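# Move two mugs from dishwasher into narrow cabinet

## Task

Remove both ceramic mugs from the dishwasher and set each one standing, right side up or upside down, inside the narrow base cabinet. A mug breaks, and the task fails, if it drops more than a few centimetres or is struck hard. Fully close everything left open in the kitchen, and the dishwasher door must end latched. The dishwasher's lower rack must never slam in or out, or the task fails. The robot must not tip over or finish leaning, or the task fails.

## Robot and tools

ROBOT. TidyBot++: a wheeled base (0.54 m long, 0.50 m wide, 0.38 m tall) on four driven casters, carrying one seven-joint arm with a two-finger gripper. The shoulder is 0.12 m ahead of the base centre and 0.68 m above the floor. Upper arm 0.42 m, forearm 0.31 m, hand 0.31 m from wrist to the hand point. Cameras: base_camera on the base, wrist_camera looking along the hand. The arm starts folded with the hand pointing down, sticking out at most 0.08 m past the base front, elbow up to 1.15 m high. A down-pointing hand reaches about 0.94 m high at most, and only near the base.

FRAMES. Base frame: metres, origin on the floor below the base centre, x ahead, y to the left, z up. hand_pose is reported in it: the point between the finger pads, with its z axis running out along the fingers and its y axis the closing direction. The odometry frame is the base frame as it stood at the start; base_odometry gives x, y and heading (rad, left positive, -3.142 to 3.142) from wheel turns only, so slipping looks like travel and drift builds up. base_tilt is in degrees, forward and right positive.

move: one action per call. Arguments:
- base: object with any of translate_m (forward +), strafe_m (left +), each -2 to 2 m, and rotate_rad (counter-clockwise from above +), -6.3 to 6.3 rad. These are offsets from where the base last reported itself (or from where it is now if a move was still running). translate_m and strafe_m together give one straight-line drive.
- joints: object of absolute targets by name, radians: joint_1_rad to joint_7_rad, plus gripper_pos from 0 (open, pad gap about 85 mm) to 1 (closed, squeezing about 100-150 N per finger). joint_2_rad is limited to ±2.249, joint_4_rad to ±2.579, joint_6_rad to ±2.099; joints 1, 3, 5, 7 are unlimited but take the shorter way round, so turn them in steps under half a turn. joint_1_rad positive turns the arm clockwise from above (opposite to heading). joint_2 at 0 points the upper arm up, positive leans forward; joint_4 and joint_6 negative bend forward with joint_3_rad near 3.14; joint_7 at 1.57 with hand down opens the fingers left-right. Done tolerance ±0.039 for joints 1-4, ±0.095 for 5-7, ±0.03 for the gripper.
- target: one list of seven numbers [x, y, z, qw, qx, qy, qz], an absolute hand pose in the base frame, metres then a unit quaternion. With target, joints may hold only gripper_pos.
- speeds: per-action caps: translate_m and strafe_m 0.05-0.5 m/s (name only one when driving both), rotate_rad 0.1-1.57 rad/s.
- cameras: list of base_camera, wrist_camera or all; omitted means all, [] means none.
- blocking: true or omitted returns once everything rests; false returns in about 0.5 s while motion continues (check with wait(0)).
A move with no action just reports state and images. Unknown keys make the call invalid; out-of-range values get it refused.

wait(seconds 0 to 10, cameras): lets time pass without new commands; ends early if running moves settle. stop(cameras): brakes all running motions, which then read "stopped". zoom_image(camera, region [x0, y0, x1, y1] in pixels, top-left origin, at most 504 by 504): enlarges part of that camera's latest image. read_manual(section "licences"): licence text only. finished_scene(scene: the current scene's number): ends the scene irreversibly; the goal must hold with the robot left alone.

RESULTS. base_status, joint_status and hand_status show moving, done, off_target (rested away from target, may still push), not_followed, stopped, contact_stop or time_out (unrequested stops), torque_fault, limit_stop_at_motor_heat. The "move" line reads done or the worst status. hand_target is where the joints' targets would put the hand. motor_effort is percent of max torque, peak in brackets. on_its_own lists uncommanded behaviour. "pictures" names the image order. "joint command not followed" or "pose unreachable" with a cause means the arm targets were held back (self-collision or unreachable pose); nothing prevents hitting the base. ARM HIT flags a hard self or base impact. MOTOR HOT and OVER-TEMPERATURE FAULT warn of heating; resend targets once commands are accepted again. A refused call, an unrequested stop or a torque fault cancels the remaining move, wait and finished_scene calls in that reply.

HINTS. After a target reports done the hand is usually within 3 cm; fix the position by adding (wanted minus hand_pose) to the last target's x, y, z. To hold still while carrying something, resend hand_target, not hand_pose, since loads make the arm sag. Poses that point the hand forward low and close to the base misbehave and may drive it into the chassis. The arm ignores obstacles and keeps pushing; a raised hand snagged while the base moves can tip the robot, as can reaching far out from folded or swinging sideways while stretched. Back away or pull the arm in to recover a lean. Torque faults (above 104.5 N m on joints 1-4, 51.3 N m on 5-7) freeze the arm for 10 s. Holding loads or straining out of reach heats motors.

CARE. Handle the mugs gently: grip lightly, lower them onto surfaces in small steps (hand_pose stops dropping when the mug lands), and release close to the shelf. Slide the dishwasher's lower rack slowly with low speeds, and close doors and the rack fully, pushing the dishwasher door until it latches, without slamming. Avoid strong pulls, twists or fast swings on the gripper. Loose objects may occasionally get a brief nudge from outside.

Each tool is called after "Call:" by a JSON object that holds its "op" and its "data", one argument or row to a line.

## Session

Call:
{"op": "move", "data": {

}}

Scene clock: 0.00 s.
base_odometry: x=+0.000 y=+0.000 heading=+0.000
base_tilt: forward=+0.4 right=-0.2
base_status: not commanded
joint_positions: joint_1_rad=+0.037 joint_2_rad=-0.311 joint_3_rad=+3.127 joint_4_rad=-2.501 joint_5_rad=-0.011 joint_6_rad=-0.908 joint_7_rad=+1.601 gripper_pos=+0.000
joint_status: not commanded
motor_effort: joint_1_rad=-1 joint_2_rad=-2 joint_3_rad=+2 joint_4_rad=+14 joint_5_rad=+0 joint_6_rad=+0 joint_7_rad=+0
hand_pose: x=+0.2598 y=+0.0003 z=+0.5890 quat_wxyz=(-0.002, +1.000, +0.000, +0.022) (m; base frame)
hand_target: x=+0.2588 y=+0.0003 z=+0.5884 quat_wxyz=(-0.002, +1.000, +0.000, +0.021) (m; base frame)
hand_status: not commanded
pictures: base_camera, wrist_camera
Images, in order (width x height): base_camera 644x364, wrist_camera 644x476.

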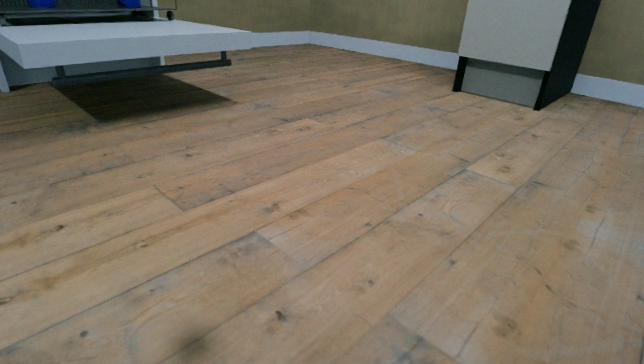

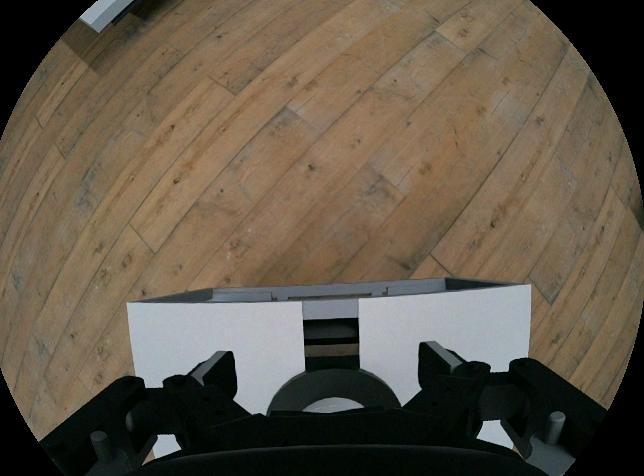

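Call:
{"op": "move", "data": {
  "joints": {"joint_6_rad": 0.35}
}}

Call:
{"op": "move", "data": {
  "base": {"rotate_rad": 0.6}
}}

Call:
{"op": "move", "data": {
  "base": {"rotate_rad": -1.2}
}}

Scene clock: 5.57 s.
move: done
base_odometry: x=+0.000 y=+0.000 heading=+0.000
base_tilt: forward=+0.5 right=-0.1
base_status: not commanded
joint_positions: joint_1_rad=+0.037 joint_2_rad=-0.311 joint_3_rad=+3.127 joint_4_rad=-2.495 joint_5_rad=-0.011 joint_6_rad=+0.304 joint_7_rad=+1.601 gripper_pos=+0.000
joint_status: all done
motor_effort: joint_1_rad=-1(1) joint_2_rad=-8(8) joint_3_rad=+1(2) joint_4_rad=+18(19) joint_5_rad=+1(1) joint_6_rad=+7(8) joint_7_rad=+0(1)
hand_pose: x=+0.5434 y=-0.0093 z=+0.8063 quat_wxyz=(+0.016, +0.808, -0.001, +0.589) (m; base frame)
hand_target: x=+0.5456 y=-0.0095 z=+0.8161 quat_wxyz=(+0.017, +0.796, -0.001, +0.605) (m; base frame)
hand_status: not commanded
pictures: base_camera, wrist_camera
Images, in order (width x height): base_camera 644x364, wrist_camera 644x476.

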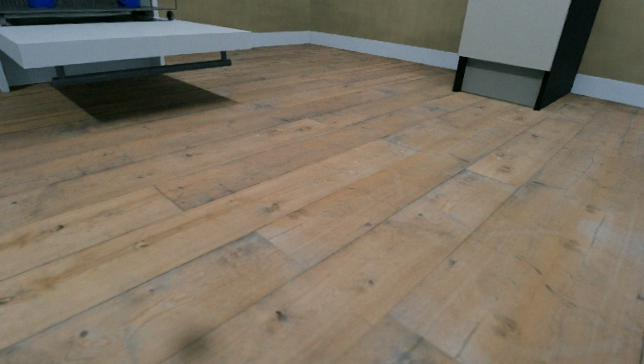

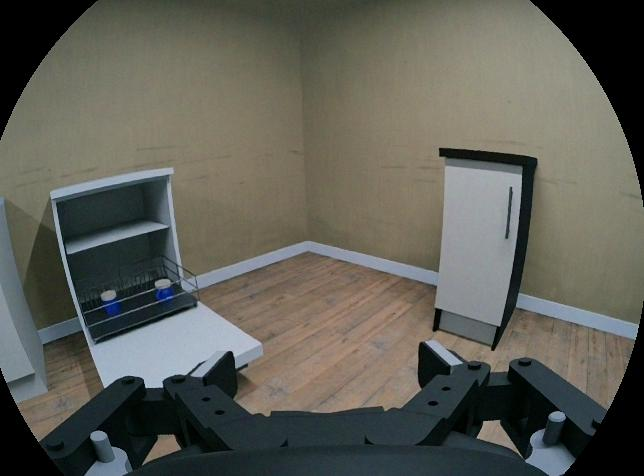

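Scene clock: 7.10 s.
move: done
base_odometry: x=+0.000 y=+0.000 heading=+0.600
base_tilt: forward=+0.5 right=-0.2
base_status: done
joint_positions: joint_1_rad=+0.037 joint_2_rad=-0.311 joint_3_rad=+3.127 joint_4_rad=-2.495 joint_5_rad=-0.011 joint_6_rad=+0.304 joint_7_rad=+1.601 gripper_pos=+0.000
joint_status: not commanded
motor_effort: joint_1_rad=-1(2) joint_2_rad=-7(8) joint_3_rad=+1(3) joint_4_rad=+18(19) joint_5_rad=+1(1) joint_6_rad=+7(8) joint_7_rad=+0(1)
hand_pose: x=+0.5435 y=-0.0092 z=+0.8065 quat_wxyz=(+0.016, +0.808, -0.001, +0.589) (m; base frame)
hand_target: x=+0.5456 y=-0.0095 z=+0.8161 quat_wxyz=(+0.017, +0.796, -0.001, +0.605) (m; base frame)
hand_status: not commanded
pictures: base_camera, wrist_camera
Images, in order (width x height): base_camera 644x364, wrist_camera 644x476.

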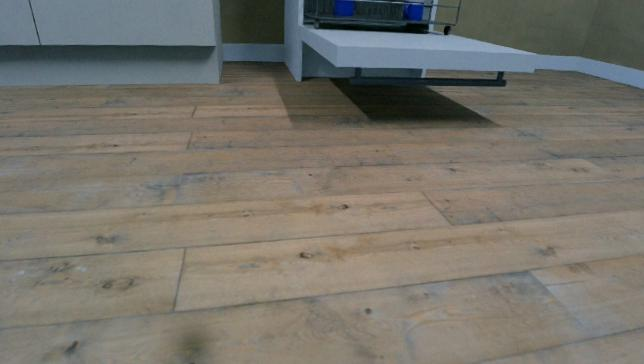

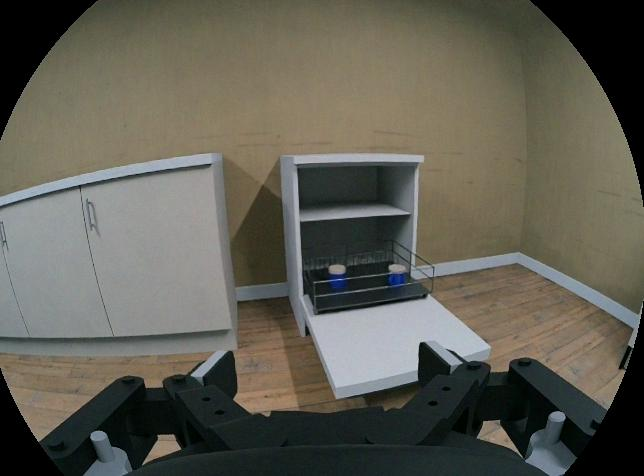

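Scene clock: 9.27 s.
move: done
base_odometry: x=+0.000 y=+0.000 heading=-0.600
base_tilt: forward=+0.5 right=-0.2
base_status: done
joint_positions: joint_1_rad=+0.037 joint_2_rad=-0.311 joint_3_rad=+3.127 joint_4_rad=-2.495 joint_5_rad=-0.011 joint_6_rad=+0.305 joint_7_rad=+1.601 gripper_pos=+0.000
joint_status: not commanded
motor_effort: joint_1_rad=-1(2) joint_2_rad=-7(8) joint_3_rad=+1(3) joint_4_rad=+18(19) joint_5_rad=+0(1) joint_6_rad=+7(8) joint_7_rad=+0(1)
hand_pose: x=+0.5435 y=-0.0091 z=+0.8066 quat_wxyz=(+0.016, +0.808, -0.001, +0.590) (m; base frame)
hand_target: x=+0.5456 y=-0.0095 z=+0.8161 quat_wxyz=(+0.017, +0.796, -0.001, +0.605) (m; base frame)
hand_status: not commanded
pictures: base_camera, wrist_camera
Images, in order (width x height): base_camera 644x364, wrist_camera 644x476.

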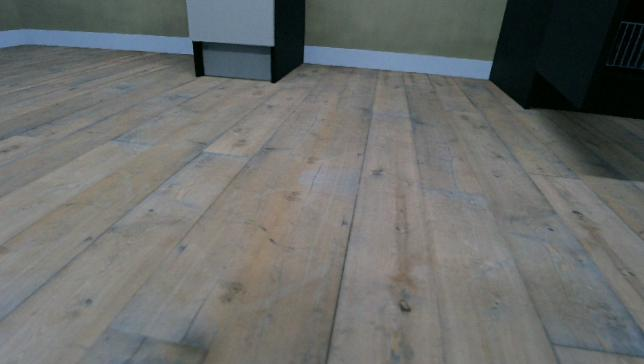

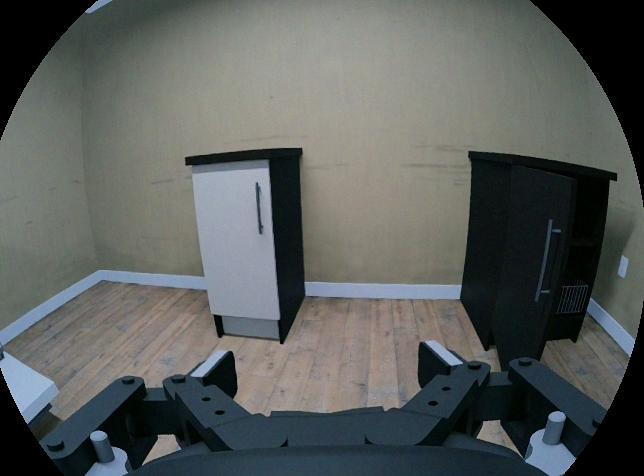

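Call:
{"op": "move", "data": {
  "base": {"rotate_rad": -0.8}
}}

Call:
{"op": "move", "data": {
  "base": {"rotate_rad": -1.2}
}}

Call:
{"op": "move", "data": {
  "base": {"rotate_rad": -1.2}
}}

Call:
{"op": "move", "data": {
  "base": {"rotate_rad": -1.2}
}}

Scene clock: 12.60 s.
move: done
base_odometry: x=+0.000 y=+0.000 heading=-1.399
base_tilt: forward=+0.5 right=-0.2
base_status: done
joint_positions: joint_1_rad=+0.037 joint_2_rad=-0.311 joint_3_rad=+3.127 joint_4_rad=-2.495 joint_5_rad=-0.011 joint_6_rad=+0.305 joint_7_rad=+1.601 gripper_pos=+0.000
joint_status: not commanded
motor_effort: joint_1_rad=-1(2) joint_2_rad=-7(8) joint_3_rad=+2(3) joint_4_rad=+18(19) joint_5_rad=+0(1) joint_6_rad=+7(8) joint_7_rad=+0(1)
hand_pose: x=+0.5435 y=-0.0092 z=+0.8066 quat_wxyz=(+0.016, +0.807, -0.001, +0.590) (m; base frame)
hand_target: x=+0.5456 y=-0.0095 z=+0.8161 quat_wxyz=(+0.017, +0.796, -0.001, +0.605) (m; base frame)
hand_status: not commanded
pictures: base_camera, wrist_camera
Images, in order (width x height): base_camera 644x364, wrist_camera 644x476.

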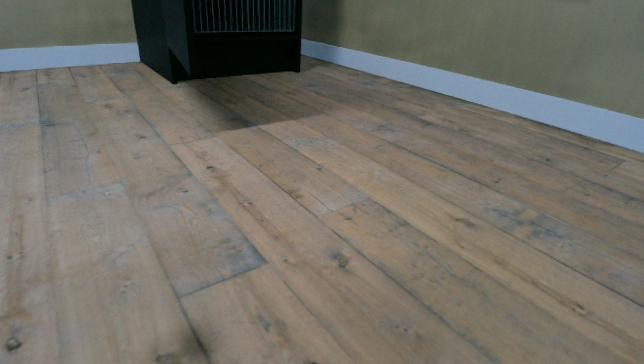

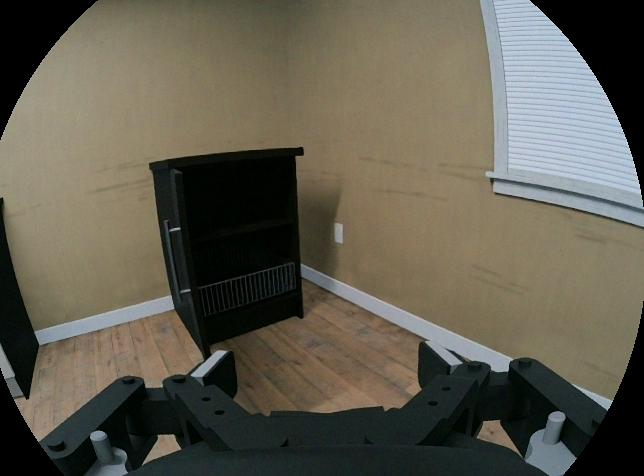

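Scene clock: 14.63 s.
move: done
base_odometry: x=+0.000 y=+0.000 heading=-2.599
base_tilt: forward=+0.5 right=-0.3
base_status: done
joint_positions: joint_1_rad=+0.037 joint_2_rad=-0.311 joint_3_rad=+3.127 joint_4_rad=-2.495 joint_5_rad=-0.011 joint_6_rad=+0.305 joint_7_rad=+1.601 gripper_pos=+0.000
joint_status: not commanded
motor_effort: joint_1_rad=-1(2) joint_2_rad=-7(8) joint_3_rad=+1(3) joint_4_rad=+18(19) joint_5_rad=+0(1) joint_6_rad=+7(8) joint_7_rad=+0(1)
hand_pose: x=+0.5436 y=-0.0093 z=+0.8067 quat_wxyz=(+0.016, +0.807, -0.001, +0.590) (m; base frame)
hand_target: x=+0.5456 y=-0.0095 z=+0.8161 quat_wxyz=(+0.017, +0.796, -0.001, +0.605) (m; base frame)
hand_status: not commanded
pictures: base_camera, wrist_camera
Images, in order (width x height): base_camera 644x364, wrist_camera 644x476.

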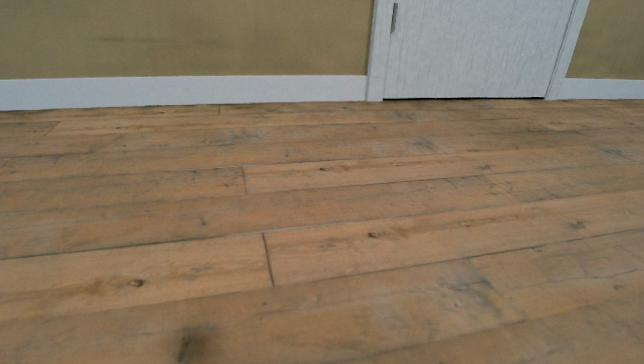

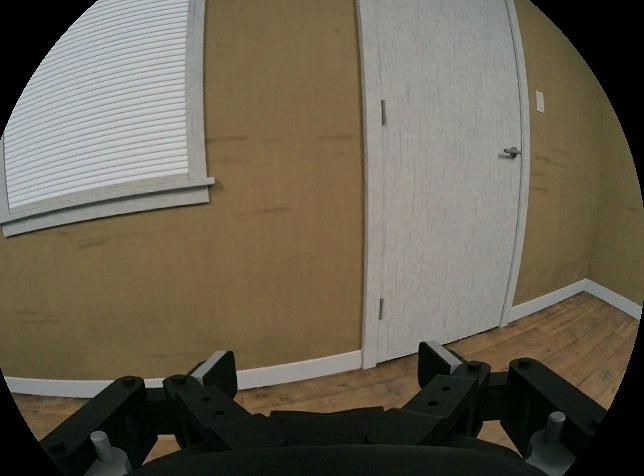

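Scene clock: 16.67 s.
move: done
base_odometry: x=+0.000 y=+0.000 heading=+2.485
base_tilt: forward=+0.6 right=-0.2
base_status: done
joint_positions: joint_1_rad=+0.038 joint_2_rad=-0.311 joint_3_rad=+3.128 joint_4_rad=-2.495 joint_5_rad=-0.011 joint_6_rad=+0.305 joint_7_rad=+1.601 gripper_pos=+0.000
joint_status: not commanded
motor_effort: joint_1_rad=-1(2) joint_2_rad=-7(9) joint_3_rad=+1(3) joint_4_rad=+18(18) joint_5_rad=+0(1) joint_6_rad=+7(8) joint_7_rad=+0(1)
hand_pose: x=+0.5436 y=-0.0094 z=+0.8068 quat_wxyz=(+0.016, +0.807, -0.002, +0.590) (m; base frame)
hand_target: x=+0.5456 y=-0.0095 z=+0.8161 quat_wxyz=(+0.017, +0.796, -0.001, +0.605) (m; base frame)
hand_status: not commanded
pictures: base_camera, wrist_camera
Images, in order (width x height): base_camera 644x364, wrist_camera 644x476.

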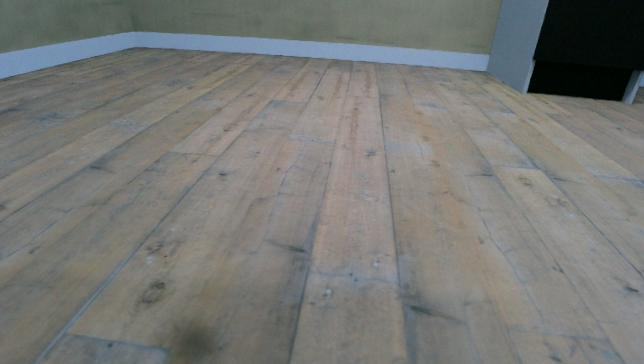

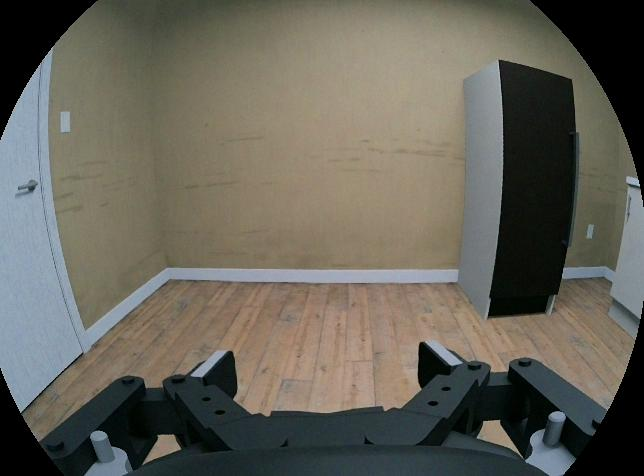

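Scene clock: 18.70 s.
move: done
base_odometry: x=+0.000 y=+0.000 heading=+1.286
base_tilt: forward=+0.5 right=-0.2
base_status: done
joint_positions: joint_1_rad=+0.038 joint_2_rad=-0.311 joint_3_rad=+3.128 joint_4_rad=-2.495 joint_5_rad=-0.011 joint_6_rad=+0.305 joint_7_rad=+1.601 gripper_pos=+0.000
joint_status: not commanded
motor_effort: joint_1_rad=-1(2) joint_2_rad=-7(8) joint_3_rad=+1(3) joint_4_rad=+18(19) joint_5_rad=+0(1) joint_6_rad=+7(8) joint_7_rad=+0(1)
hand_pose: x=+0.5436 y=-0.0095 z=+0.8068 quat_wxyz=(+0.016, +0.807, -0.002, +0.590) (m; base frame)
hand_target: x=+0.5456 y=-0.0095 z=+0.8161 quat_wxyz=(+0.017, +0.796, -0.001, +0.605) (m; base frame)
hand_status: not commanded
pictures: base_camera, wrist_camera
Images, in order (width x height): base_camera 644x364, wrist_camera 644x476.

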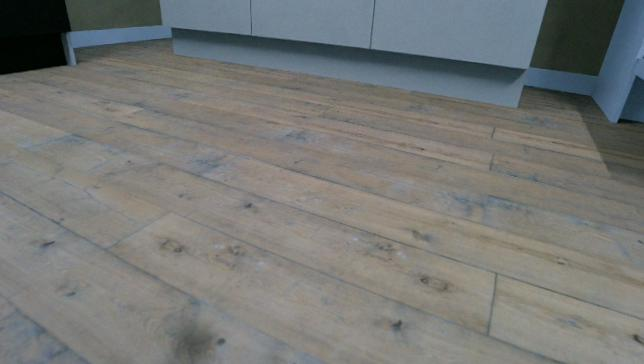

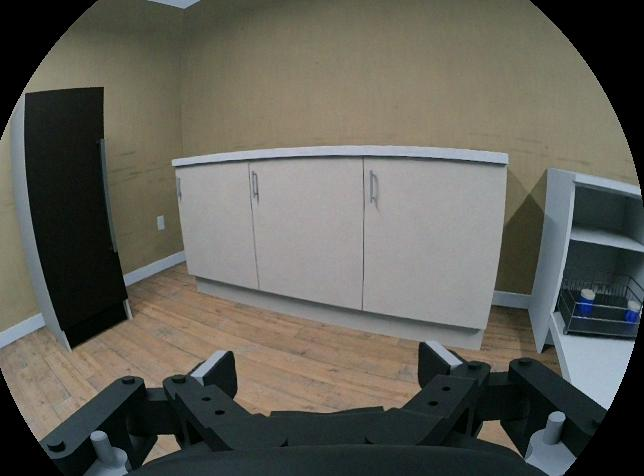

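Call:
{"op": "zoom_image", "data": {
  "camera": "wrist_camera",
  "region": [0, 60, 240, 360]
}}

Call:
{"op": "move", "data": {
  "base": {"rotate_rad": -0.7}
}}

Call:
{"op": "zoom_image", "data": {
  "camera": "wrist_camera",
  "region": [240, 130, 540, 430]
}}

Call:
{"op": "move", "data": {
  "base": {"rotate_rad": -1.2}
}}

Call:
{"op": "zoom_image", "data": {
  "camera": "wrist_camera",
  "region": [160, 130, 640, 400]
}}

Call:
{"op": "move", "data": {
  "base": {"rotate_rad": -0.9}
}}

Call:
{"op": "zoom_image", "data": {
  "camera": "wrist_camera",
  "region": [120, 100, 420, 400]
}}

Scaled by 1.680.

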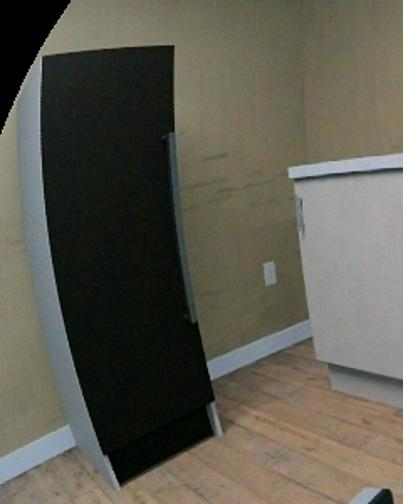

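Scene clock: 23.87 s.
move: done
base_odometry: x=+0.000 y=+0.000 heading=+0.586
base_tilt: forward=+0.5 right=-0.2
base_status: done
joint_positions: joint_1_rad=+0.038 joint_2_rad=-0.311 joint_3_rad=+3.128 joint_4_rad=-2.495 joint_5_rad=-0.011 joint_6_rad=+0.305 joint_7_rad=+1.601 gripper_pos=+0.000
joint_status: not commanded
motor_effort: joint_1_rad=-1(2) joint_2_rad=-7(8) joint_3_rad=+1(3) joint_4_rad=+19(19) joint_5_rad=+0(1) joint_6_rad=+7(8) joint_7_rad=+0(1)
hand_pose: x=+0.5436 y=-0.0096 z=+0.8068 quat_wxyz=(+0.016, +0.807, -0.002, +0.590) (m; base frame)
hand_target: x=+0.5456 y=-0.0095 z=+0.8161 quat_wxyz=(+0.017, +0.796, -0.001, +0.605) (m; base frame)
hand_status: not commanded
pictures: base_camera, wrist_camera
Images, in order (width x height): base_camera 644x364, wrist_camera 644x476.

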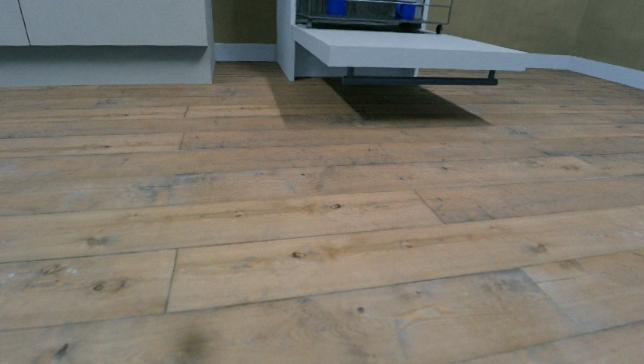

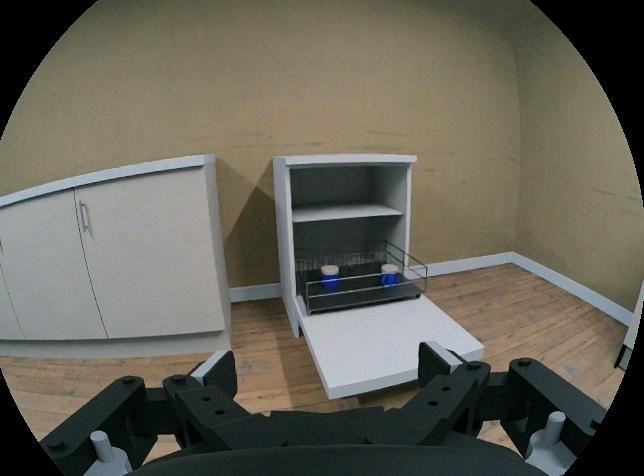

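Scaled by 1.680.

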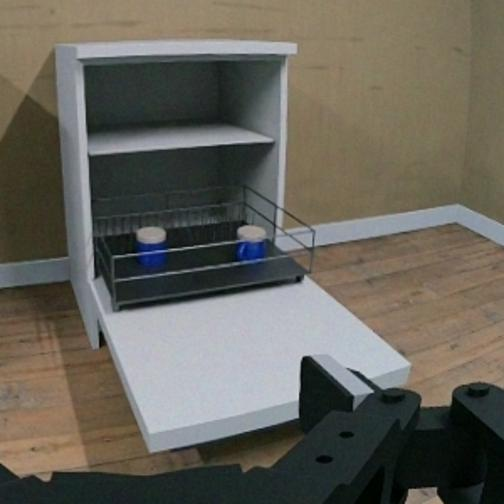

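Scene clock: 25.90 s.
move: done
base_odometry: x=+0.000 y=+0.000 heading=-0.613
base_tilt: forward=+0.5 right=-0.2
base_status: done
joint_positions: joint_1_rad=+0.038 joint_2_rad=-0.311 joint_3_rad=+3.128 joint_4_rad=-2.495 joint_5_rad=-0.011 joint_6_rad=+0.305 joint_7_rad=+1.601 gripper_pos=+0.000
joint_status: not commanded
motor_effort: joint_1_rad=-1(2) joint_2_rad=-8(8) joint_3_rad=+2(3) joint_4_rad=+18(19) joint_5_rad=+0(1) joint_6_rad=+7(8) joint_7_rad=+0(1)
hand_pose: x=+0.5436 y=-0.0097 z=+0.8068 quat_wxyz=(+0.016, +0.807, -0.002, +0.590) (m; base frame)
hand_target: x=+0.5456 y=-0.0095 z=+0.8161 quat_wxyz=(+0.017, +0.796, -0.001, +0.605) (m; base frame)
hand_status: not commanded
pictures: base_camera, wrist_camera
Images, in order (width x height): base_camera 644x364, wrist_camera 644x476.

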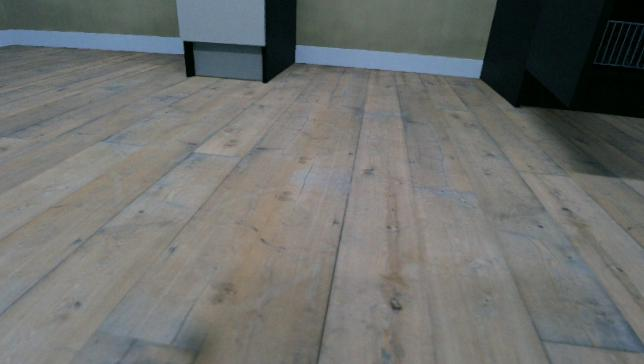

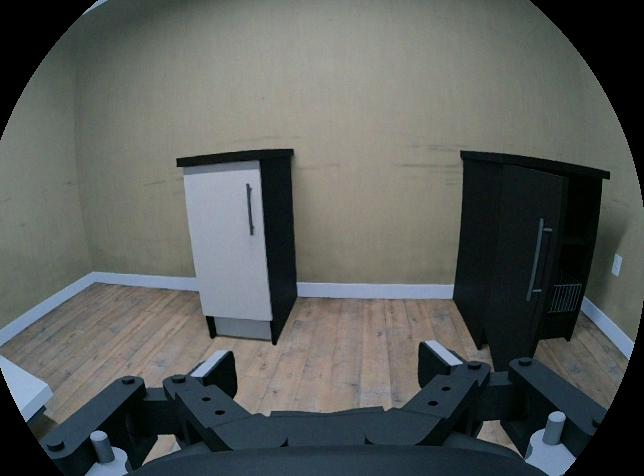

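Scaled by 1.050.

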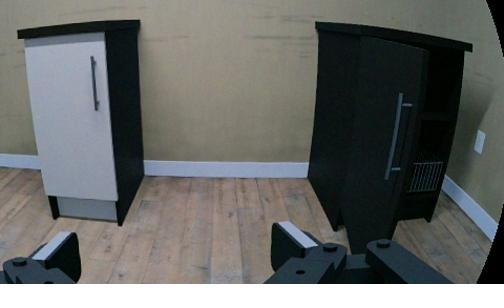

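Scene clock: 27.70 s.
move: done
base_odometry: x=+0.000 y=+0.000 heading=-1.512
base_tilt: forward=+0.5 right=-0.2
base_status: done
joint_positions: joint_1_rad=+0.038 joint_2_rad=-0.311 joint_3_rad=+3.128 joint_4_rad=-2.495 joint_5_rad=-0.011 joint_6_rad=+0.305 joint_7_rad=+1.601 gripper_pos=+0.000
joint_status: not commanded
motor_effort: joint_1_rad=-1(2) joint_2_rad=-7(8) joint_3_rad=+1(3) joint_4_rad=+18(19) joint_5_rad=+1(1) joint_6_rad=+7(8) joint_7_rad=+0(1)
hand_pose: x=+0.5436 y=-0.0098 z=+0.8068 quat_wxyz=(+0.016, +0.807, -0.002, +0.590) (m; base frame)
hand_target: x=+0.5456 y=-0.0095 z=+0.8161 quat_wxyz=(+0.017, +0.796, -0.001, +0.605) (m; base frame)
hand_status: not commanded
pictures: base_camera, wrist_camera
Images, in order (width x height): base_camera 644x364, wrist_camera 644x476.

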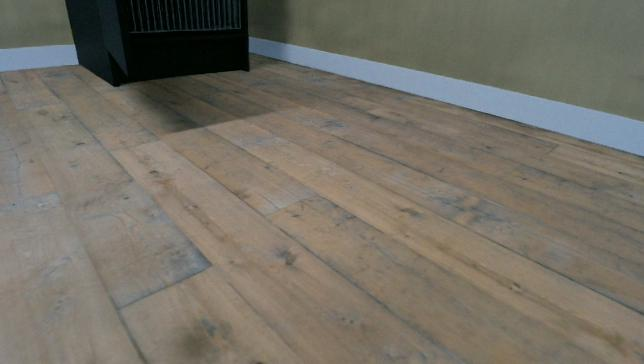

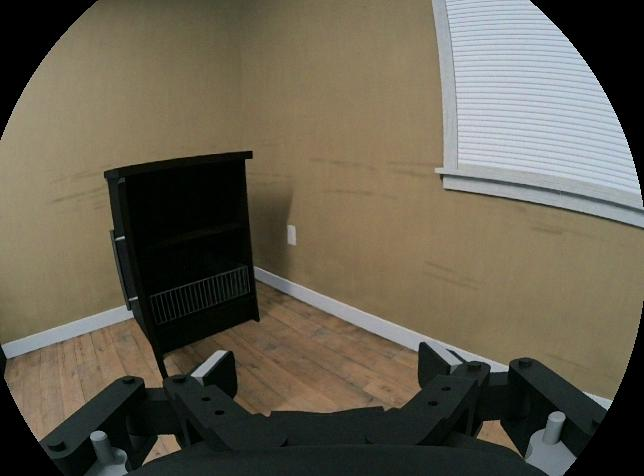

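Scaled by 1.680.

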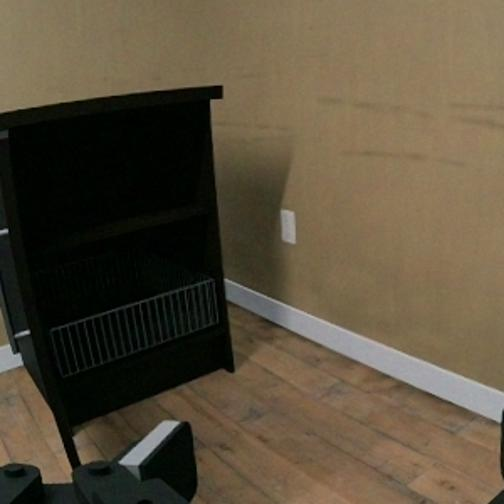

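Call:
{"op": "move", "data": {
  "base": {"rotate_rad": 1.1}
}}

Call:
{"op": "zoom_image", "data": {
  "camera": "wrist_camera",
  "region": [120, 130, 420, 430]
}}

Scene clock: 43.00 s.
move: done
base_odometry: x=+0.000 y=+0.000 heading=-0.413
base_tilt: forward=+0.5 right=-0.2
base_status: done
joint_positions: joint_1_rad=+0.038 joint_2_rad=-0.311 joint_3_rad=+3.128 joint_4_rad=-2.495 joint_5_rad=-0.011 joint_6_rad=+0.305 joint_7_rad=+1.601 gripper_pos=+0.000
joint_status: not commanded
motor_effort: joint_1_rad=-1(2) joint_2_rad=-8(8) joint_3_rad=+2(3) joint_4_rad=+18(19) joint_5_rad=+0(1) joint_6_rad=+7(8) joint_7_rad=+0(1)
hand_pose: x=+0.5436 y=-0.0097 z=+0.8068 quat_wxyz=(+0.016, +0.807, -0.002, +0.590) (m; base frame)
hand_target: x=+0.5456 y=-0.0095 z=+0.8161 quat_wxyz=(+0.017, +0.796, -0.001, +0.605) (m; base frame)
hand_status: not commanded
pictures: base_camera, wrist_camera
Images, in order (width x height): base_camera 644x364, wrist_camera 644x476.

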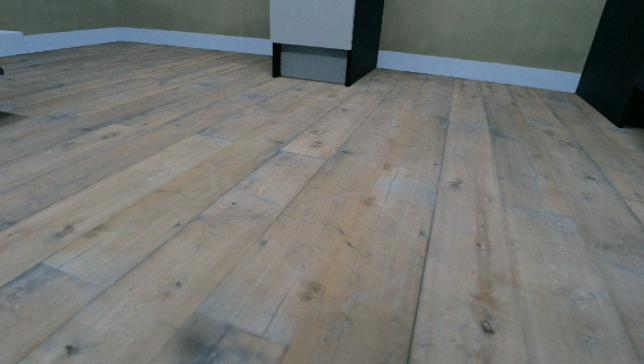

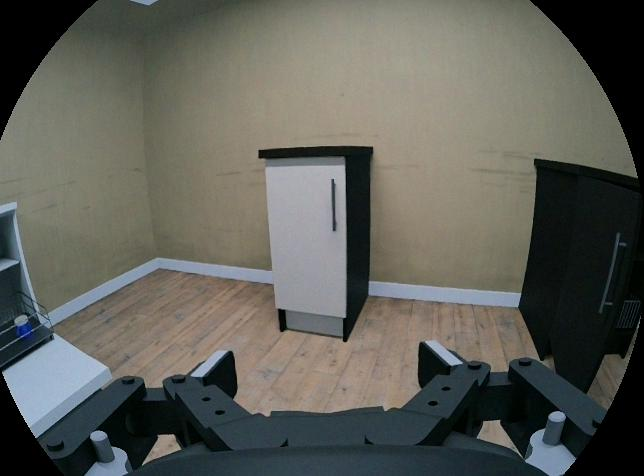

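Scaled by 1.680.

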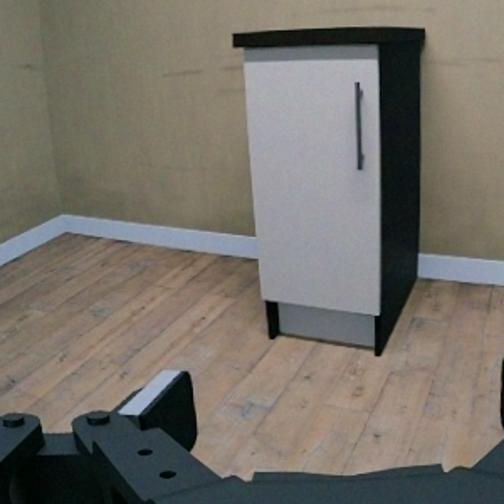

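Call:
{"op": "move", "data": {
  "base": {"translate_m": 0.75, "strafe_m": 0.42, "rotate_rad": -0.42}
}}

Call:
{"op": "zoom_image", "data": {
  "camera": "wrist_camera",
  "region": [200, 130, 500, 430]
}}

Scene clock: 58.37 s.
move: done
base_odometry: x=+0.856 y=+0.084 heading=-0.833
base_tilt: forward=+0.5 right=-0.2
base_status: done
joint_positions: joint_1_rad=+0.038 joint_2_rad=-0.311 joint_3_rad=+3.128 joint_4_rad=-2.495 joint_5_rad=-0.011 joint_6_rad=+0.306 joint_7_rad=+1.601 gripper_pos=+0.000
joint_status: not commanded
motor_effort: joint_1_rad=-1(2) joint_2_rad=-8(9) joint_3_rad=+1(3) joint_4_rad=+18(19) joint_5_rad=+0(1) joint_6_rad=+7(8) joint_7_rad=+0(1)
hand_pose: x=+0.5436 y=-0.0099 z=+0.8072 quat_wxyz=(+0.016, +0.807, -0.002, +0.590) (m; base frame)
hand_target: x=+0.5456 y=-0.0095 z=+0.8161 quat_wxyz=(+0.017, +0.796, -0.001, +0.605) (m; base frame)
hand_status: not commanded
pictures: base_camera, wrist_camera
Images, in order (width x height): base_camera 644x364, wrist_camera 644x476.

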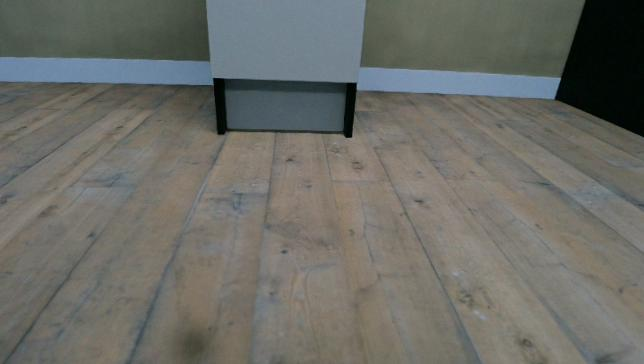

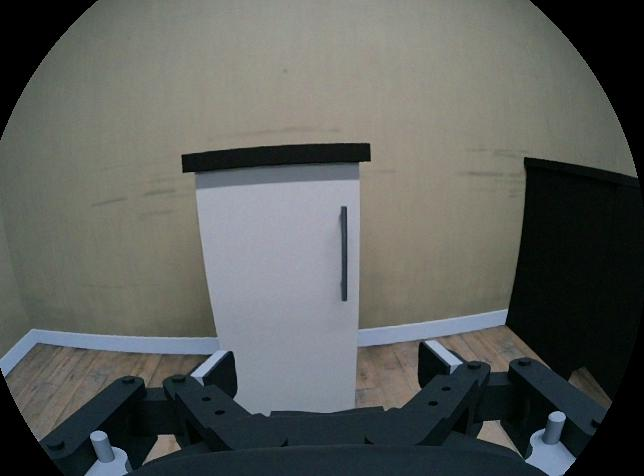

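Scaled by 1.680.

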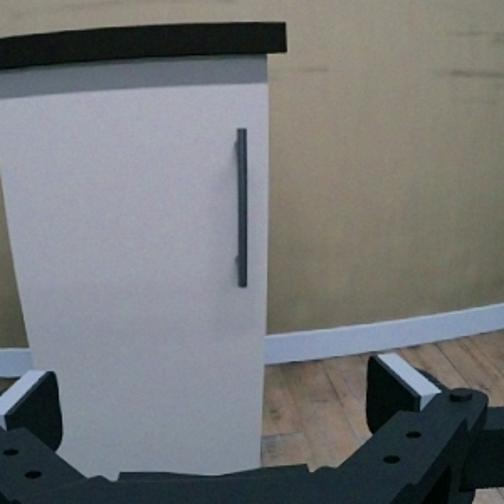

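Call:
{"op": "move", "data": {
  "base": {"rotate_rad": -0.058},
  "target": [0.62, 0.0, 0.67, 0, 0.7071, 0, 0.7071]
}}

Call:
{"op": "zoom_image", "data": {
  "camera": "wrist_camera",
  "region": [160, 60, 480, 380]
}}

Scene clock: 67.53 s.
move: off_target
base_odometry: x=+0.856 y=+0.084 heading=-0.891
base_tilt: forward=+0.5 right=-0.2
base_status: done
joint_positions: joint_1_rad=+0.011 joint_2_rad=+0.843 joint_3_rad=+3.136 joint_4_rad=-2.561 joint_5_rad=-0.011 joint_6_rad=+1.944 joint_7_rad=+1.601 gripper_pos=+0.000
joint_status: not commanded
motor_effort: joint_1_rad=-1(2) joint_2_rad=-29(30) joint_3_rad=+0(3) joint_4_rad=+0(18) joint_5_rad=+0(1) joint_6_rad=+7(8) joint_7_rad=+0(1)
hand_pose: x=+0.6610 y=-0.0060 z=+0.6930 quat_wxyz=(+0.018, +0.666, +0.004, +0.745) (m; base frame)
hand_target: x=+0.6555 y=+0.0001 z=+0.6960 quat_wxyz=(+0.000, +0.660, +0.001, +0.751) (m; base frame)
hand_status: off_target (0.047 m and 6.7 deg from the pose sent, 0.157 m and 17.7 deg at the start; a joint's target at an end of its range on 67 of 67 steps)
pictures: base_camera, wrist_camera
Images, in order (width x height): base_camera 644x364, wrist_camera 644x476.

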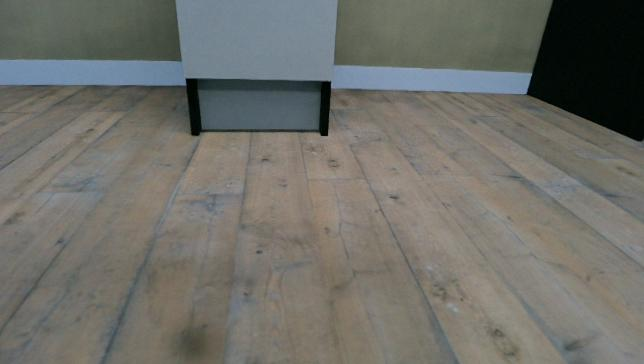

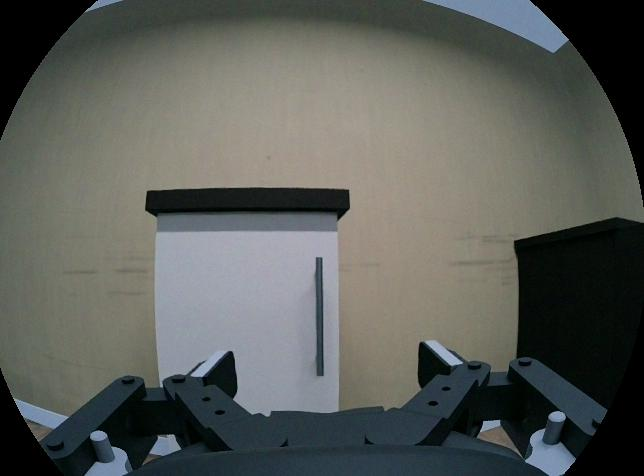

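Scaled by 1.575.

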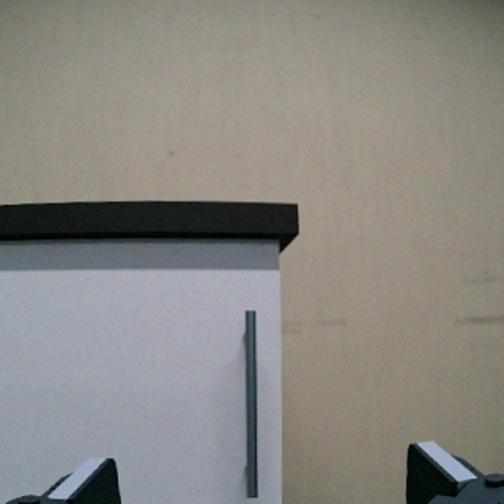

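Call:
{"op": "move", "data": {
  "base": {"translate_m": 0.2},
  "target": [0.72, 0.0, 0.68, 0, 0.7071, 0, 0.7071]
}}

Scene clock: 72.20 s.
move: done
base_odometry: x=+0.982 y=-0.072 heading=-0.890
base_tilt: forward=+0.4 right=-0.2
base_status: done
joint_positions: joint_1_rad=+0.007 joint_2_rad=+0.757 joint_3_rad=+3.137 joint_4_rad=-2.384 joint_5_rad=-0.011 joint_6_rad=+1.600 joint_7_rad=+1.601 gripper_pos=+0.000
joint_status: not commanded
motor_effort: joint_1_rad=-1(2) joint_2_rad=-31(32) joint_3_rad=+0(1) joint_4_rad=+5(6) joint_5_rad=+0(1) joint_6_rad=+8(8) joint_7_rad=+0(1)
hand_pose: x=+0.7193 y=-0.0045 z=+0.6825 quat_wxyz=(+0.015, +0.697, +0.004, +0.717) (m; base frame)
hand_target: x=+0.7200 y=+0.0000 z=+0.6800 quat_wxyz=(+0.000, +0.707, +0.000, +0.707) (m; base frame)
hand_status: done (0.005 m and 2.5 deg from the pose sent, 0.061 m and 6.7 deg at the start)
pictures: base_camera, wrist_camera
Images, in order (width x height): base_camera 644x364, wrist_camera 644x476.

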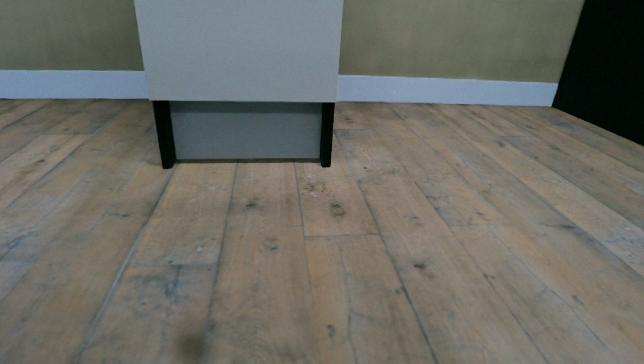

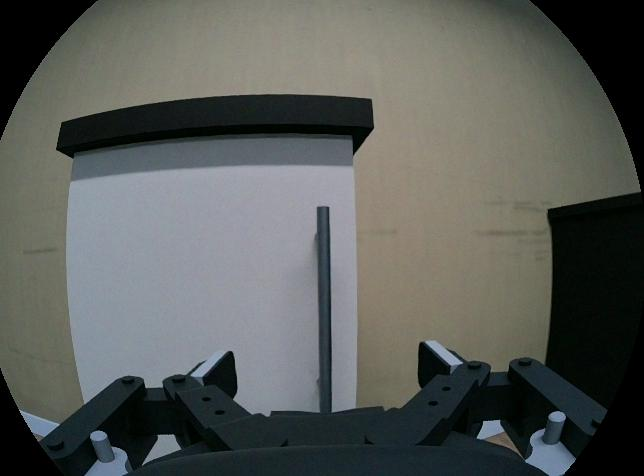

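Call:
{"op": "move", "data": {
  "base": {"translate_m": 0.09},
  "speeds": {"translate_m": 0.15}
}}

Scene clock: 74.53 s.
move: done
base_odometry: x=+1.039 y=-0.142 heading=-0.889
base_tilt: forward=+0.6 right=-0.2
base_status: done
joint_positions: joint_1_rad=+0.007 joint_2_rad=+0.752 joint_3_rad=+3.137 joint_4_rad=-2.382 joint_5_rad=-0.011 joint_6_rad=+1.596 joint_7_rad=+1.601 gripper_pos=+0.000
joint_status: not commanded
motor_effort: joint_1_rad=-1(2) joint_2_rad=-31(32) joint_3_rad=+1(1) joint_4_rad=+5(7) joint_5_rad=+0(1) joint_6_rad=+8(8) joint_7_rad=+0(1)
hand_pose: x=+0.7197 y=-0.0042 z=+0.6847 quat_wxyz=(+0.015, +0.696, +0.004, +0.718) (m; base frame)
hand_target: x=+0.7200 y=+0.0000 z=+0.6800 quat_wxyz=(+0.000, +0.707, +0.000, +0.707) (m; base frame)
hand_status: not commanded
pictures: base_camera, wrist_camera
Images, in order (width x height): base_camera 644x364, wrist_camera 644x476.

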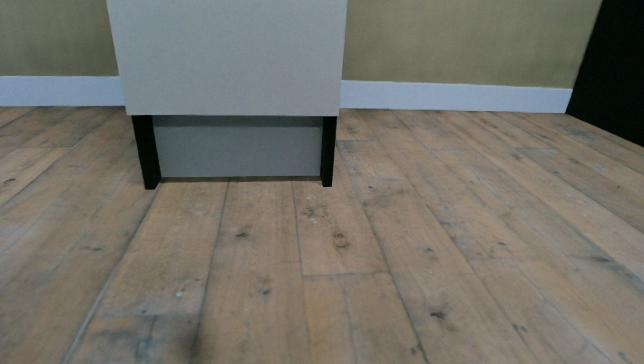

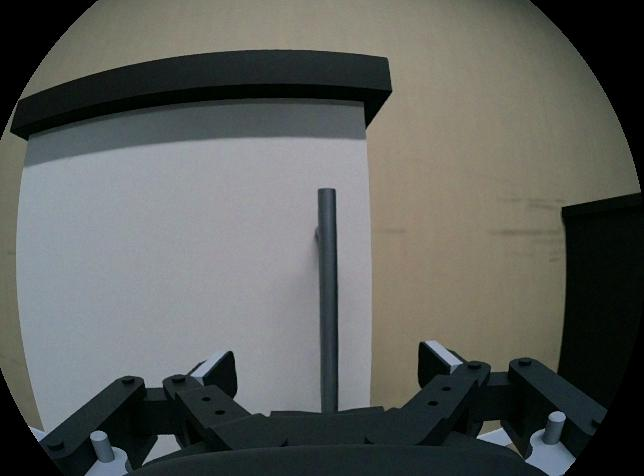

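Call:
{"op": "move", "data": {
  "base": {"translate_m": 0.04},
  "speeds": {"translate_m": 0.1}
}}

Scene clock: 77.40 s.
move: done
base_odometry: x=+1.064 y=-0.173 heading=-0.889
base_tilt: forward=+0.5 right=-0.2
base_status: done
joint_positions: joint_1_rad=+0.006 joint_2_rad=+0.751 joint_3_rad=+3.138 joint_4_rad=-2.382 joint_5_rad=-0.011 joint_6_rad=+1.595 joint_7_rad=+1.601 gripper_pos=+0.000
joint_status: not commanded
motor_effort: joint_1_rad=-1(2) joint_2_rad=-31(32) joint_3_rad=+1(1) joint_4_rad=+6(7) joint_5_rad=+1(1) joint_6_rad=+8(8) joint_7_rad=+0(1)
hand_pose: x=+0.7197 y=-0.0040 z=+0.6855 quat_wxyz=(+0.015, +0.695, +0.005, +0.719) (m; base frame)
hand_target: x=+0.7200 y=+0.0000 z=+0.6800 quat_wxyz=(+0.000, +0.707, +0.000, +0.707) (m; base frame)
hand_status: not commanded
pictures: base_camera, wrist_camera
Images, in order (width x height): base_camera 644x364, wrist_camera 644x476.

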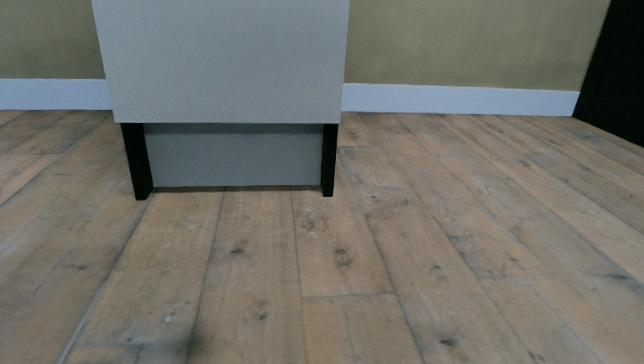

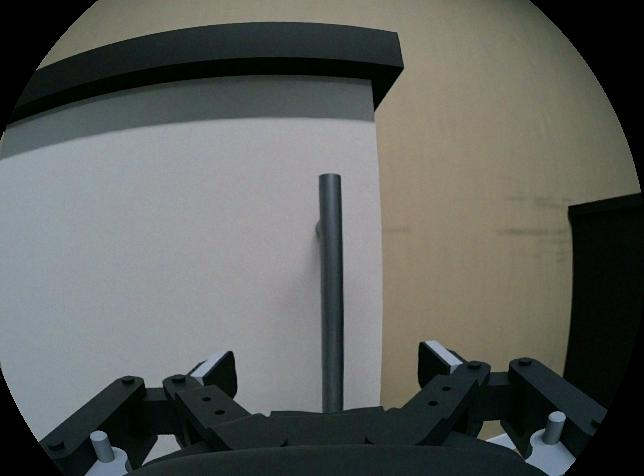

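Call:
{"op": "move", "data": {
  "base": {"translate_m": 0.02},
  "speeds": {"translate_m": 0.1},
  "cameras": []
}}

Call:
{"op": "move", "data": {
  "joints": {"gripper_pos": 0.9}
}}

Scene clock: 79.67 s.
move: done
base_odometry: x=+1.077 y=-0.189 heading=-0.889
base_tilt: forward=+0.5 right=-0.2
base_status: done
joint_positions: joint_1_rad=+0.006 joint_2_rad=+0.749 joint_3_rad=+3.138 joint_4_rad=-2.379 joint_5_rad=-0.011 joint_6_rad=+1.595 joint_7_rad=+1.601 gripper_pos=+0.000
joint_status: not commanded
motor_effort: joint_1_rad=-1(2) joint_2_rad=-31(33) joint_3_rad=+1(1) joint_4_rad=+5(7) joint_5_rad=+0(1) joint_6_rad=+8(8) joint_7_rad=+0(1)
hand_pose: x=+0.7208 y=-0.0039 z=+0.6872 quat_wxyz=(+0.015, +0.694, +0.005, +0.720) (m; base frame)
hand_target: x=+0.7200 y=+0.0000 z=+0.6800 quat_wxyz=(+0.000, +0.707, +0.000, +0.707) (m; base frame)
hand_status: not commanded
pictures: none
No camera images: "cameras" was empty.

Scene clock: 80.83 s.
move: done
base_odometry: x=+1.077 y=-0.189 heading=-0.889
base_tilt: forward=+0.5 right=-0.2
base_status: not commanded
joint_positions: joint_1_rad=+0.004 joint_2_rad=+0.749 joint_3_rad=+3.148 joint_4_rad=-2.379 joint_5_rad=-0.011 joint_6_rad=+1.594 joint_7_rad=+1.601 gripper_pos=+0.900
joint_status: all done
motor_effort: joint_1_rad=-3(6) joint_2_rad=-31(32) joint_3_rad=-1(3) joint_4_rad=+6(7) joint_5_rad=+2(4) joint_6_rad=+8(8) joint_7_rad=+0(1)
hand_pose: x=+0.7208 y=-0.0070 z=+0.6870 quat_wxyz=(+0.019, +0.694, +0.005, +0.720) (m; base frame)
hand_target: x=+0.7200 y=+0.0000 z=+0.6800 quat_wxyz=(+0.000, +0.707, +0.000, +0.707) (m; base frame)
hand_status: not commanded
pictures: base_camera, wrist_camera
Images, in order (width x height): base_camera 644x364, wrist_camera 644x476.

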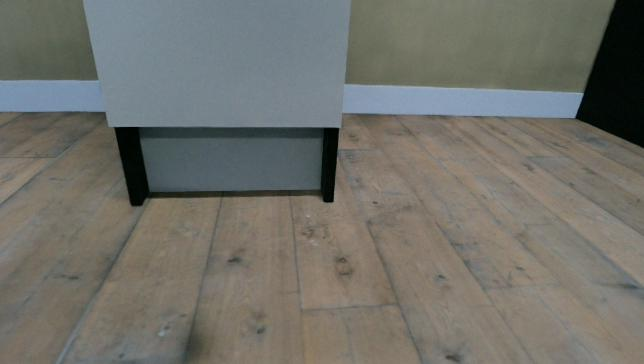

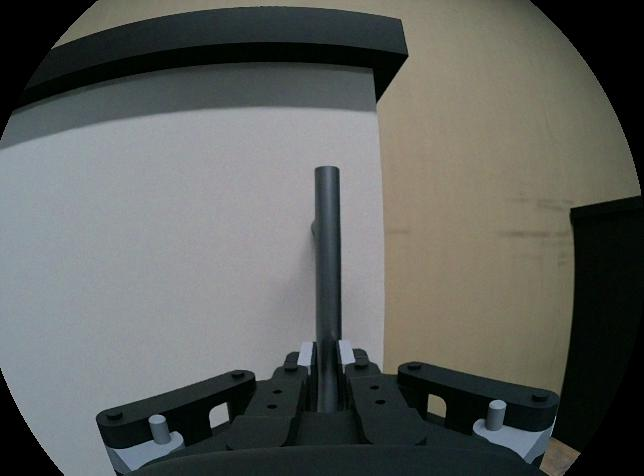

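Call:
{"op": "move", "data": {
  "joints": {"gripper_pos": 0.97},
  "cameras": []
}}

Call:
{"op": "move", "data": {
  "base": {"translate_m": -0.07, "strafe_m": 0.005},
  "speeds": {"translate_m": 0.1}
}}

Scene clock: 83.07 s.
move: done
base_odometry: x=+1.077 y=-0.189 heading=-0.889
base_tilt: forward=+0.5 right=-0.2
base_status: not commanded
joint_positions: joint_1_rad=+0.001 joint_2_rad=+0.749 joint_3_rad=+3.149 joint_4_rad=-2.382 joint_5_rad=-0.011 joint_6_rad=+1.594 joint_7_rad=+1.601 gripper_pos=+0.970
joint_status: all done
motor_effort: joint_1_rad=-2(5) joint_2_rad=-30(31) joint_3_rad=+0(2) joint_4_rad=+6(9) joint_5_rad=+1(4) joint_6_rad=+7(8) joint_7_rad=+0(1)
hand_pose: x=+0.7198 y=-0.0060 z=+0.6860 quat_wxyz=(+0.019, +0.695, +0.006, +0.719) (m; base frame)
hand_target: x=+0.7200 y=+0.0000 z=+0.6800 quat_wxyz=(+0.000, +0.707, +0.000, +0.707) (m; base frame)
hand_status: not commanded
pictures: none
No camera images: "cameras" was empty.

Scene clock: 84.33 s.
move: done
base_odometry: x=+1.036 y=-0.131 heading=-0.889
base_tilt: forward=+0.5 right=-0.2
base_status: done
joint_positions: joint_1_rad=+0.000 joint_2_rad=+0.748 joint_3_rad=+3.149 joint_4_rad=-2.381 joint_5_rad=-0.011 joint_6_rad=+1.593 joint_7_rad=+1.601 gripper_pos=+0.970
joint_status: not commanded
motor_effort: joint_1_rad=-1(2) joint_2_rad=-31(32) joint_3_rad=+0(1) joint_4_rad=+5(7) joint_5_rad=+0(1) joint_6_rad=+8(8) joint_7_rad=+0(1)
hand_pose: x=+0.7204 y=-0.0058 z=+0.6867 quat_wxyz=(+0.019, +0.695, +0.006, +0.719) (m; base frame)
hand_target: x=+0.7200 y=+0.0000 z=+0.6800 quat_wxyz=(+0.000, +0.707, +0.000, +0.707) (m; base frame)
hand_status: not commanded
pictures: base_camera, wrist_camera
Images, in order (width x height): base_camera 644x364, wrist_camera 644x476.

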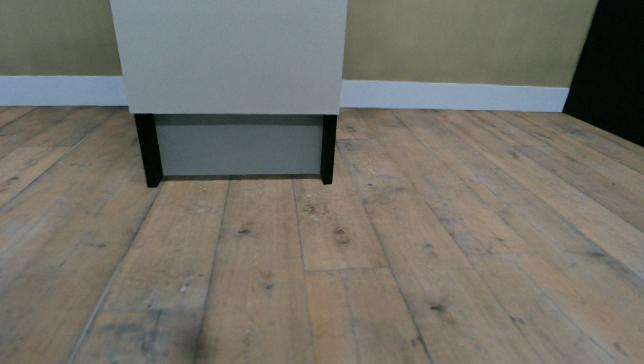

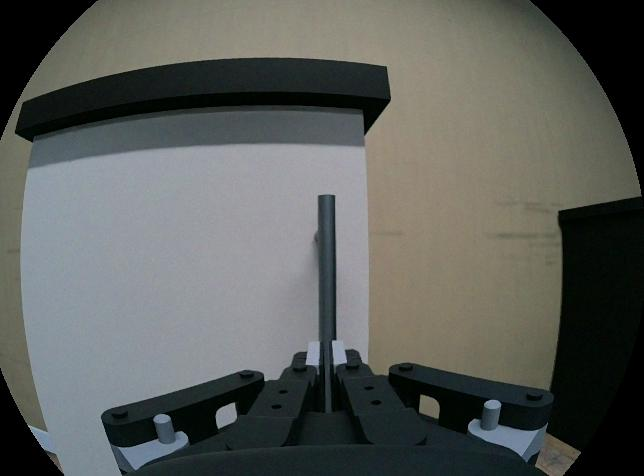

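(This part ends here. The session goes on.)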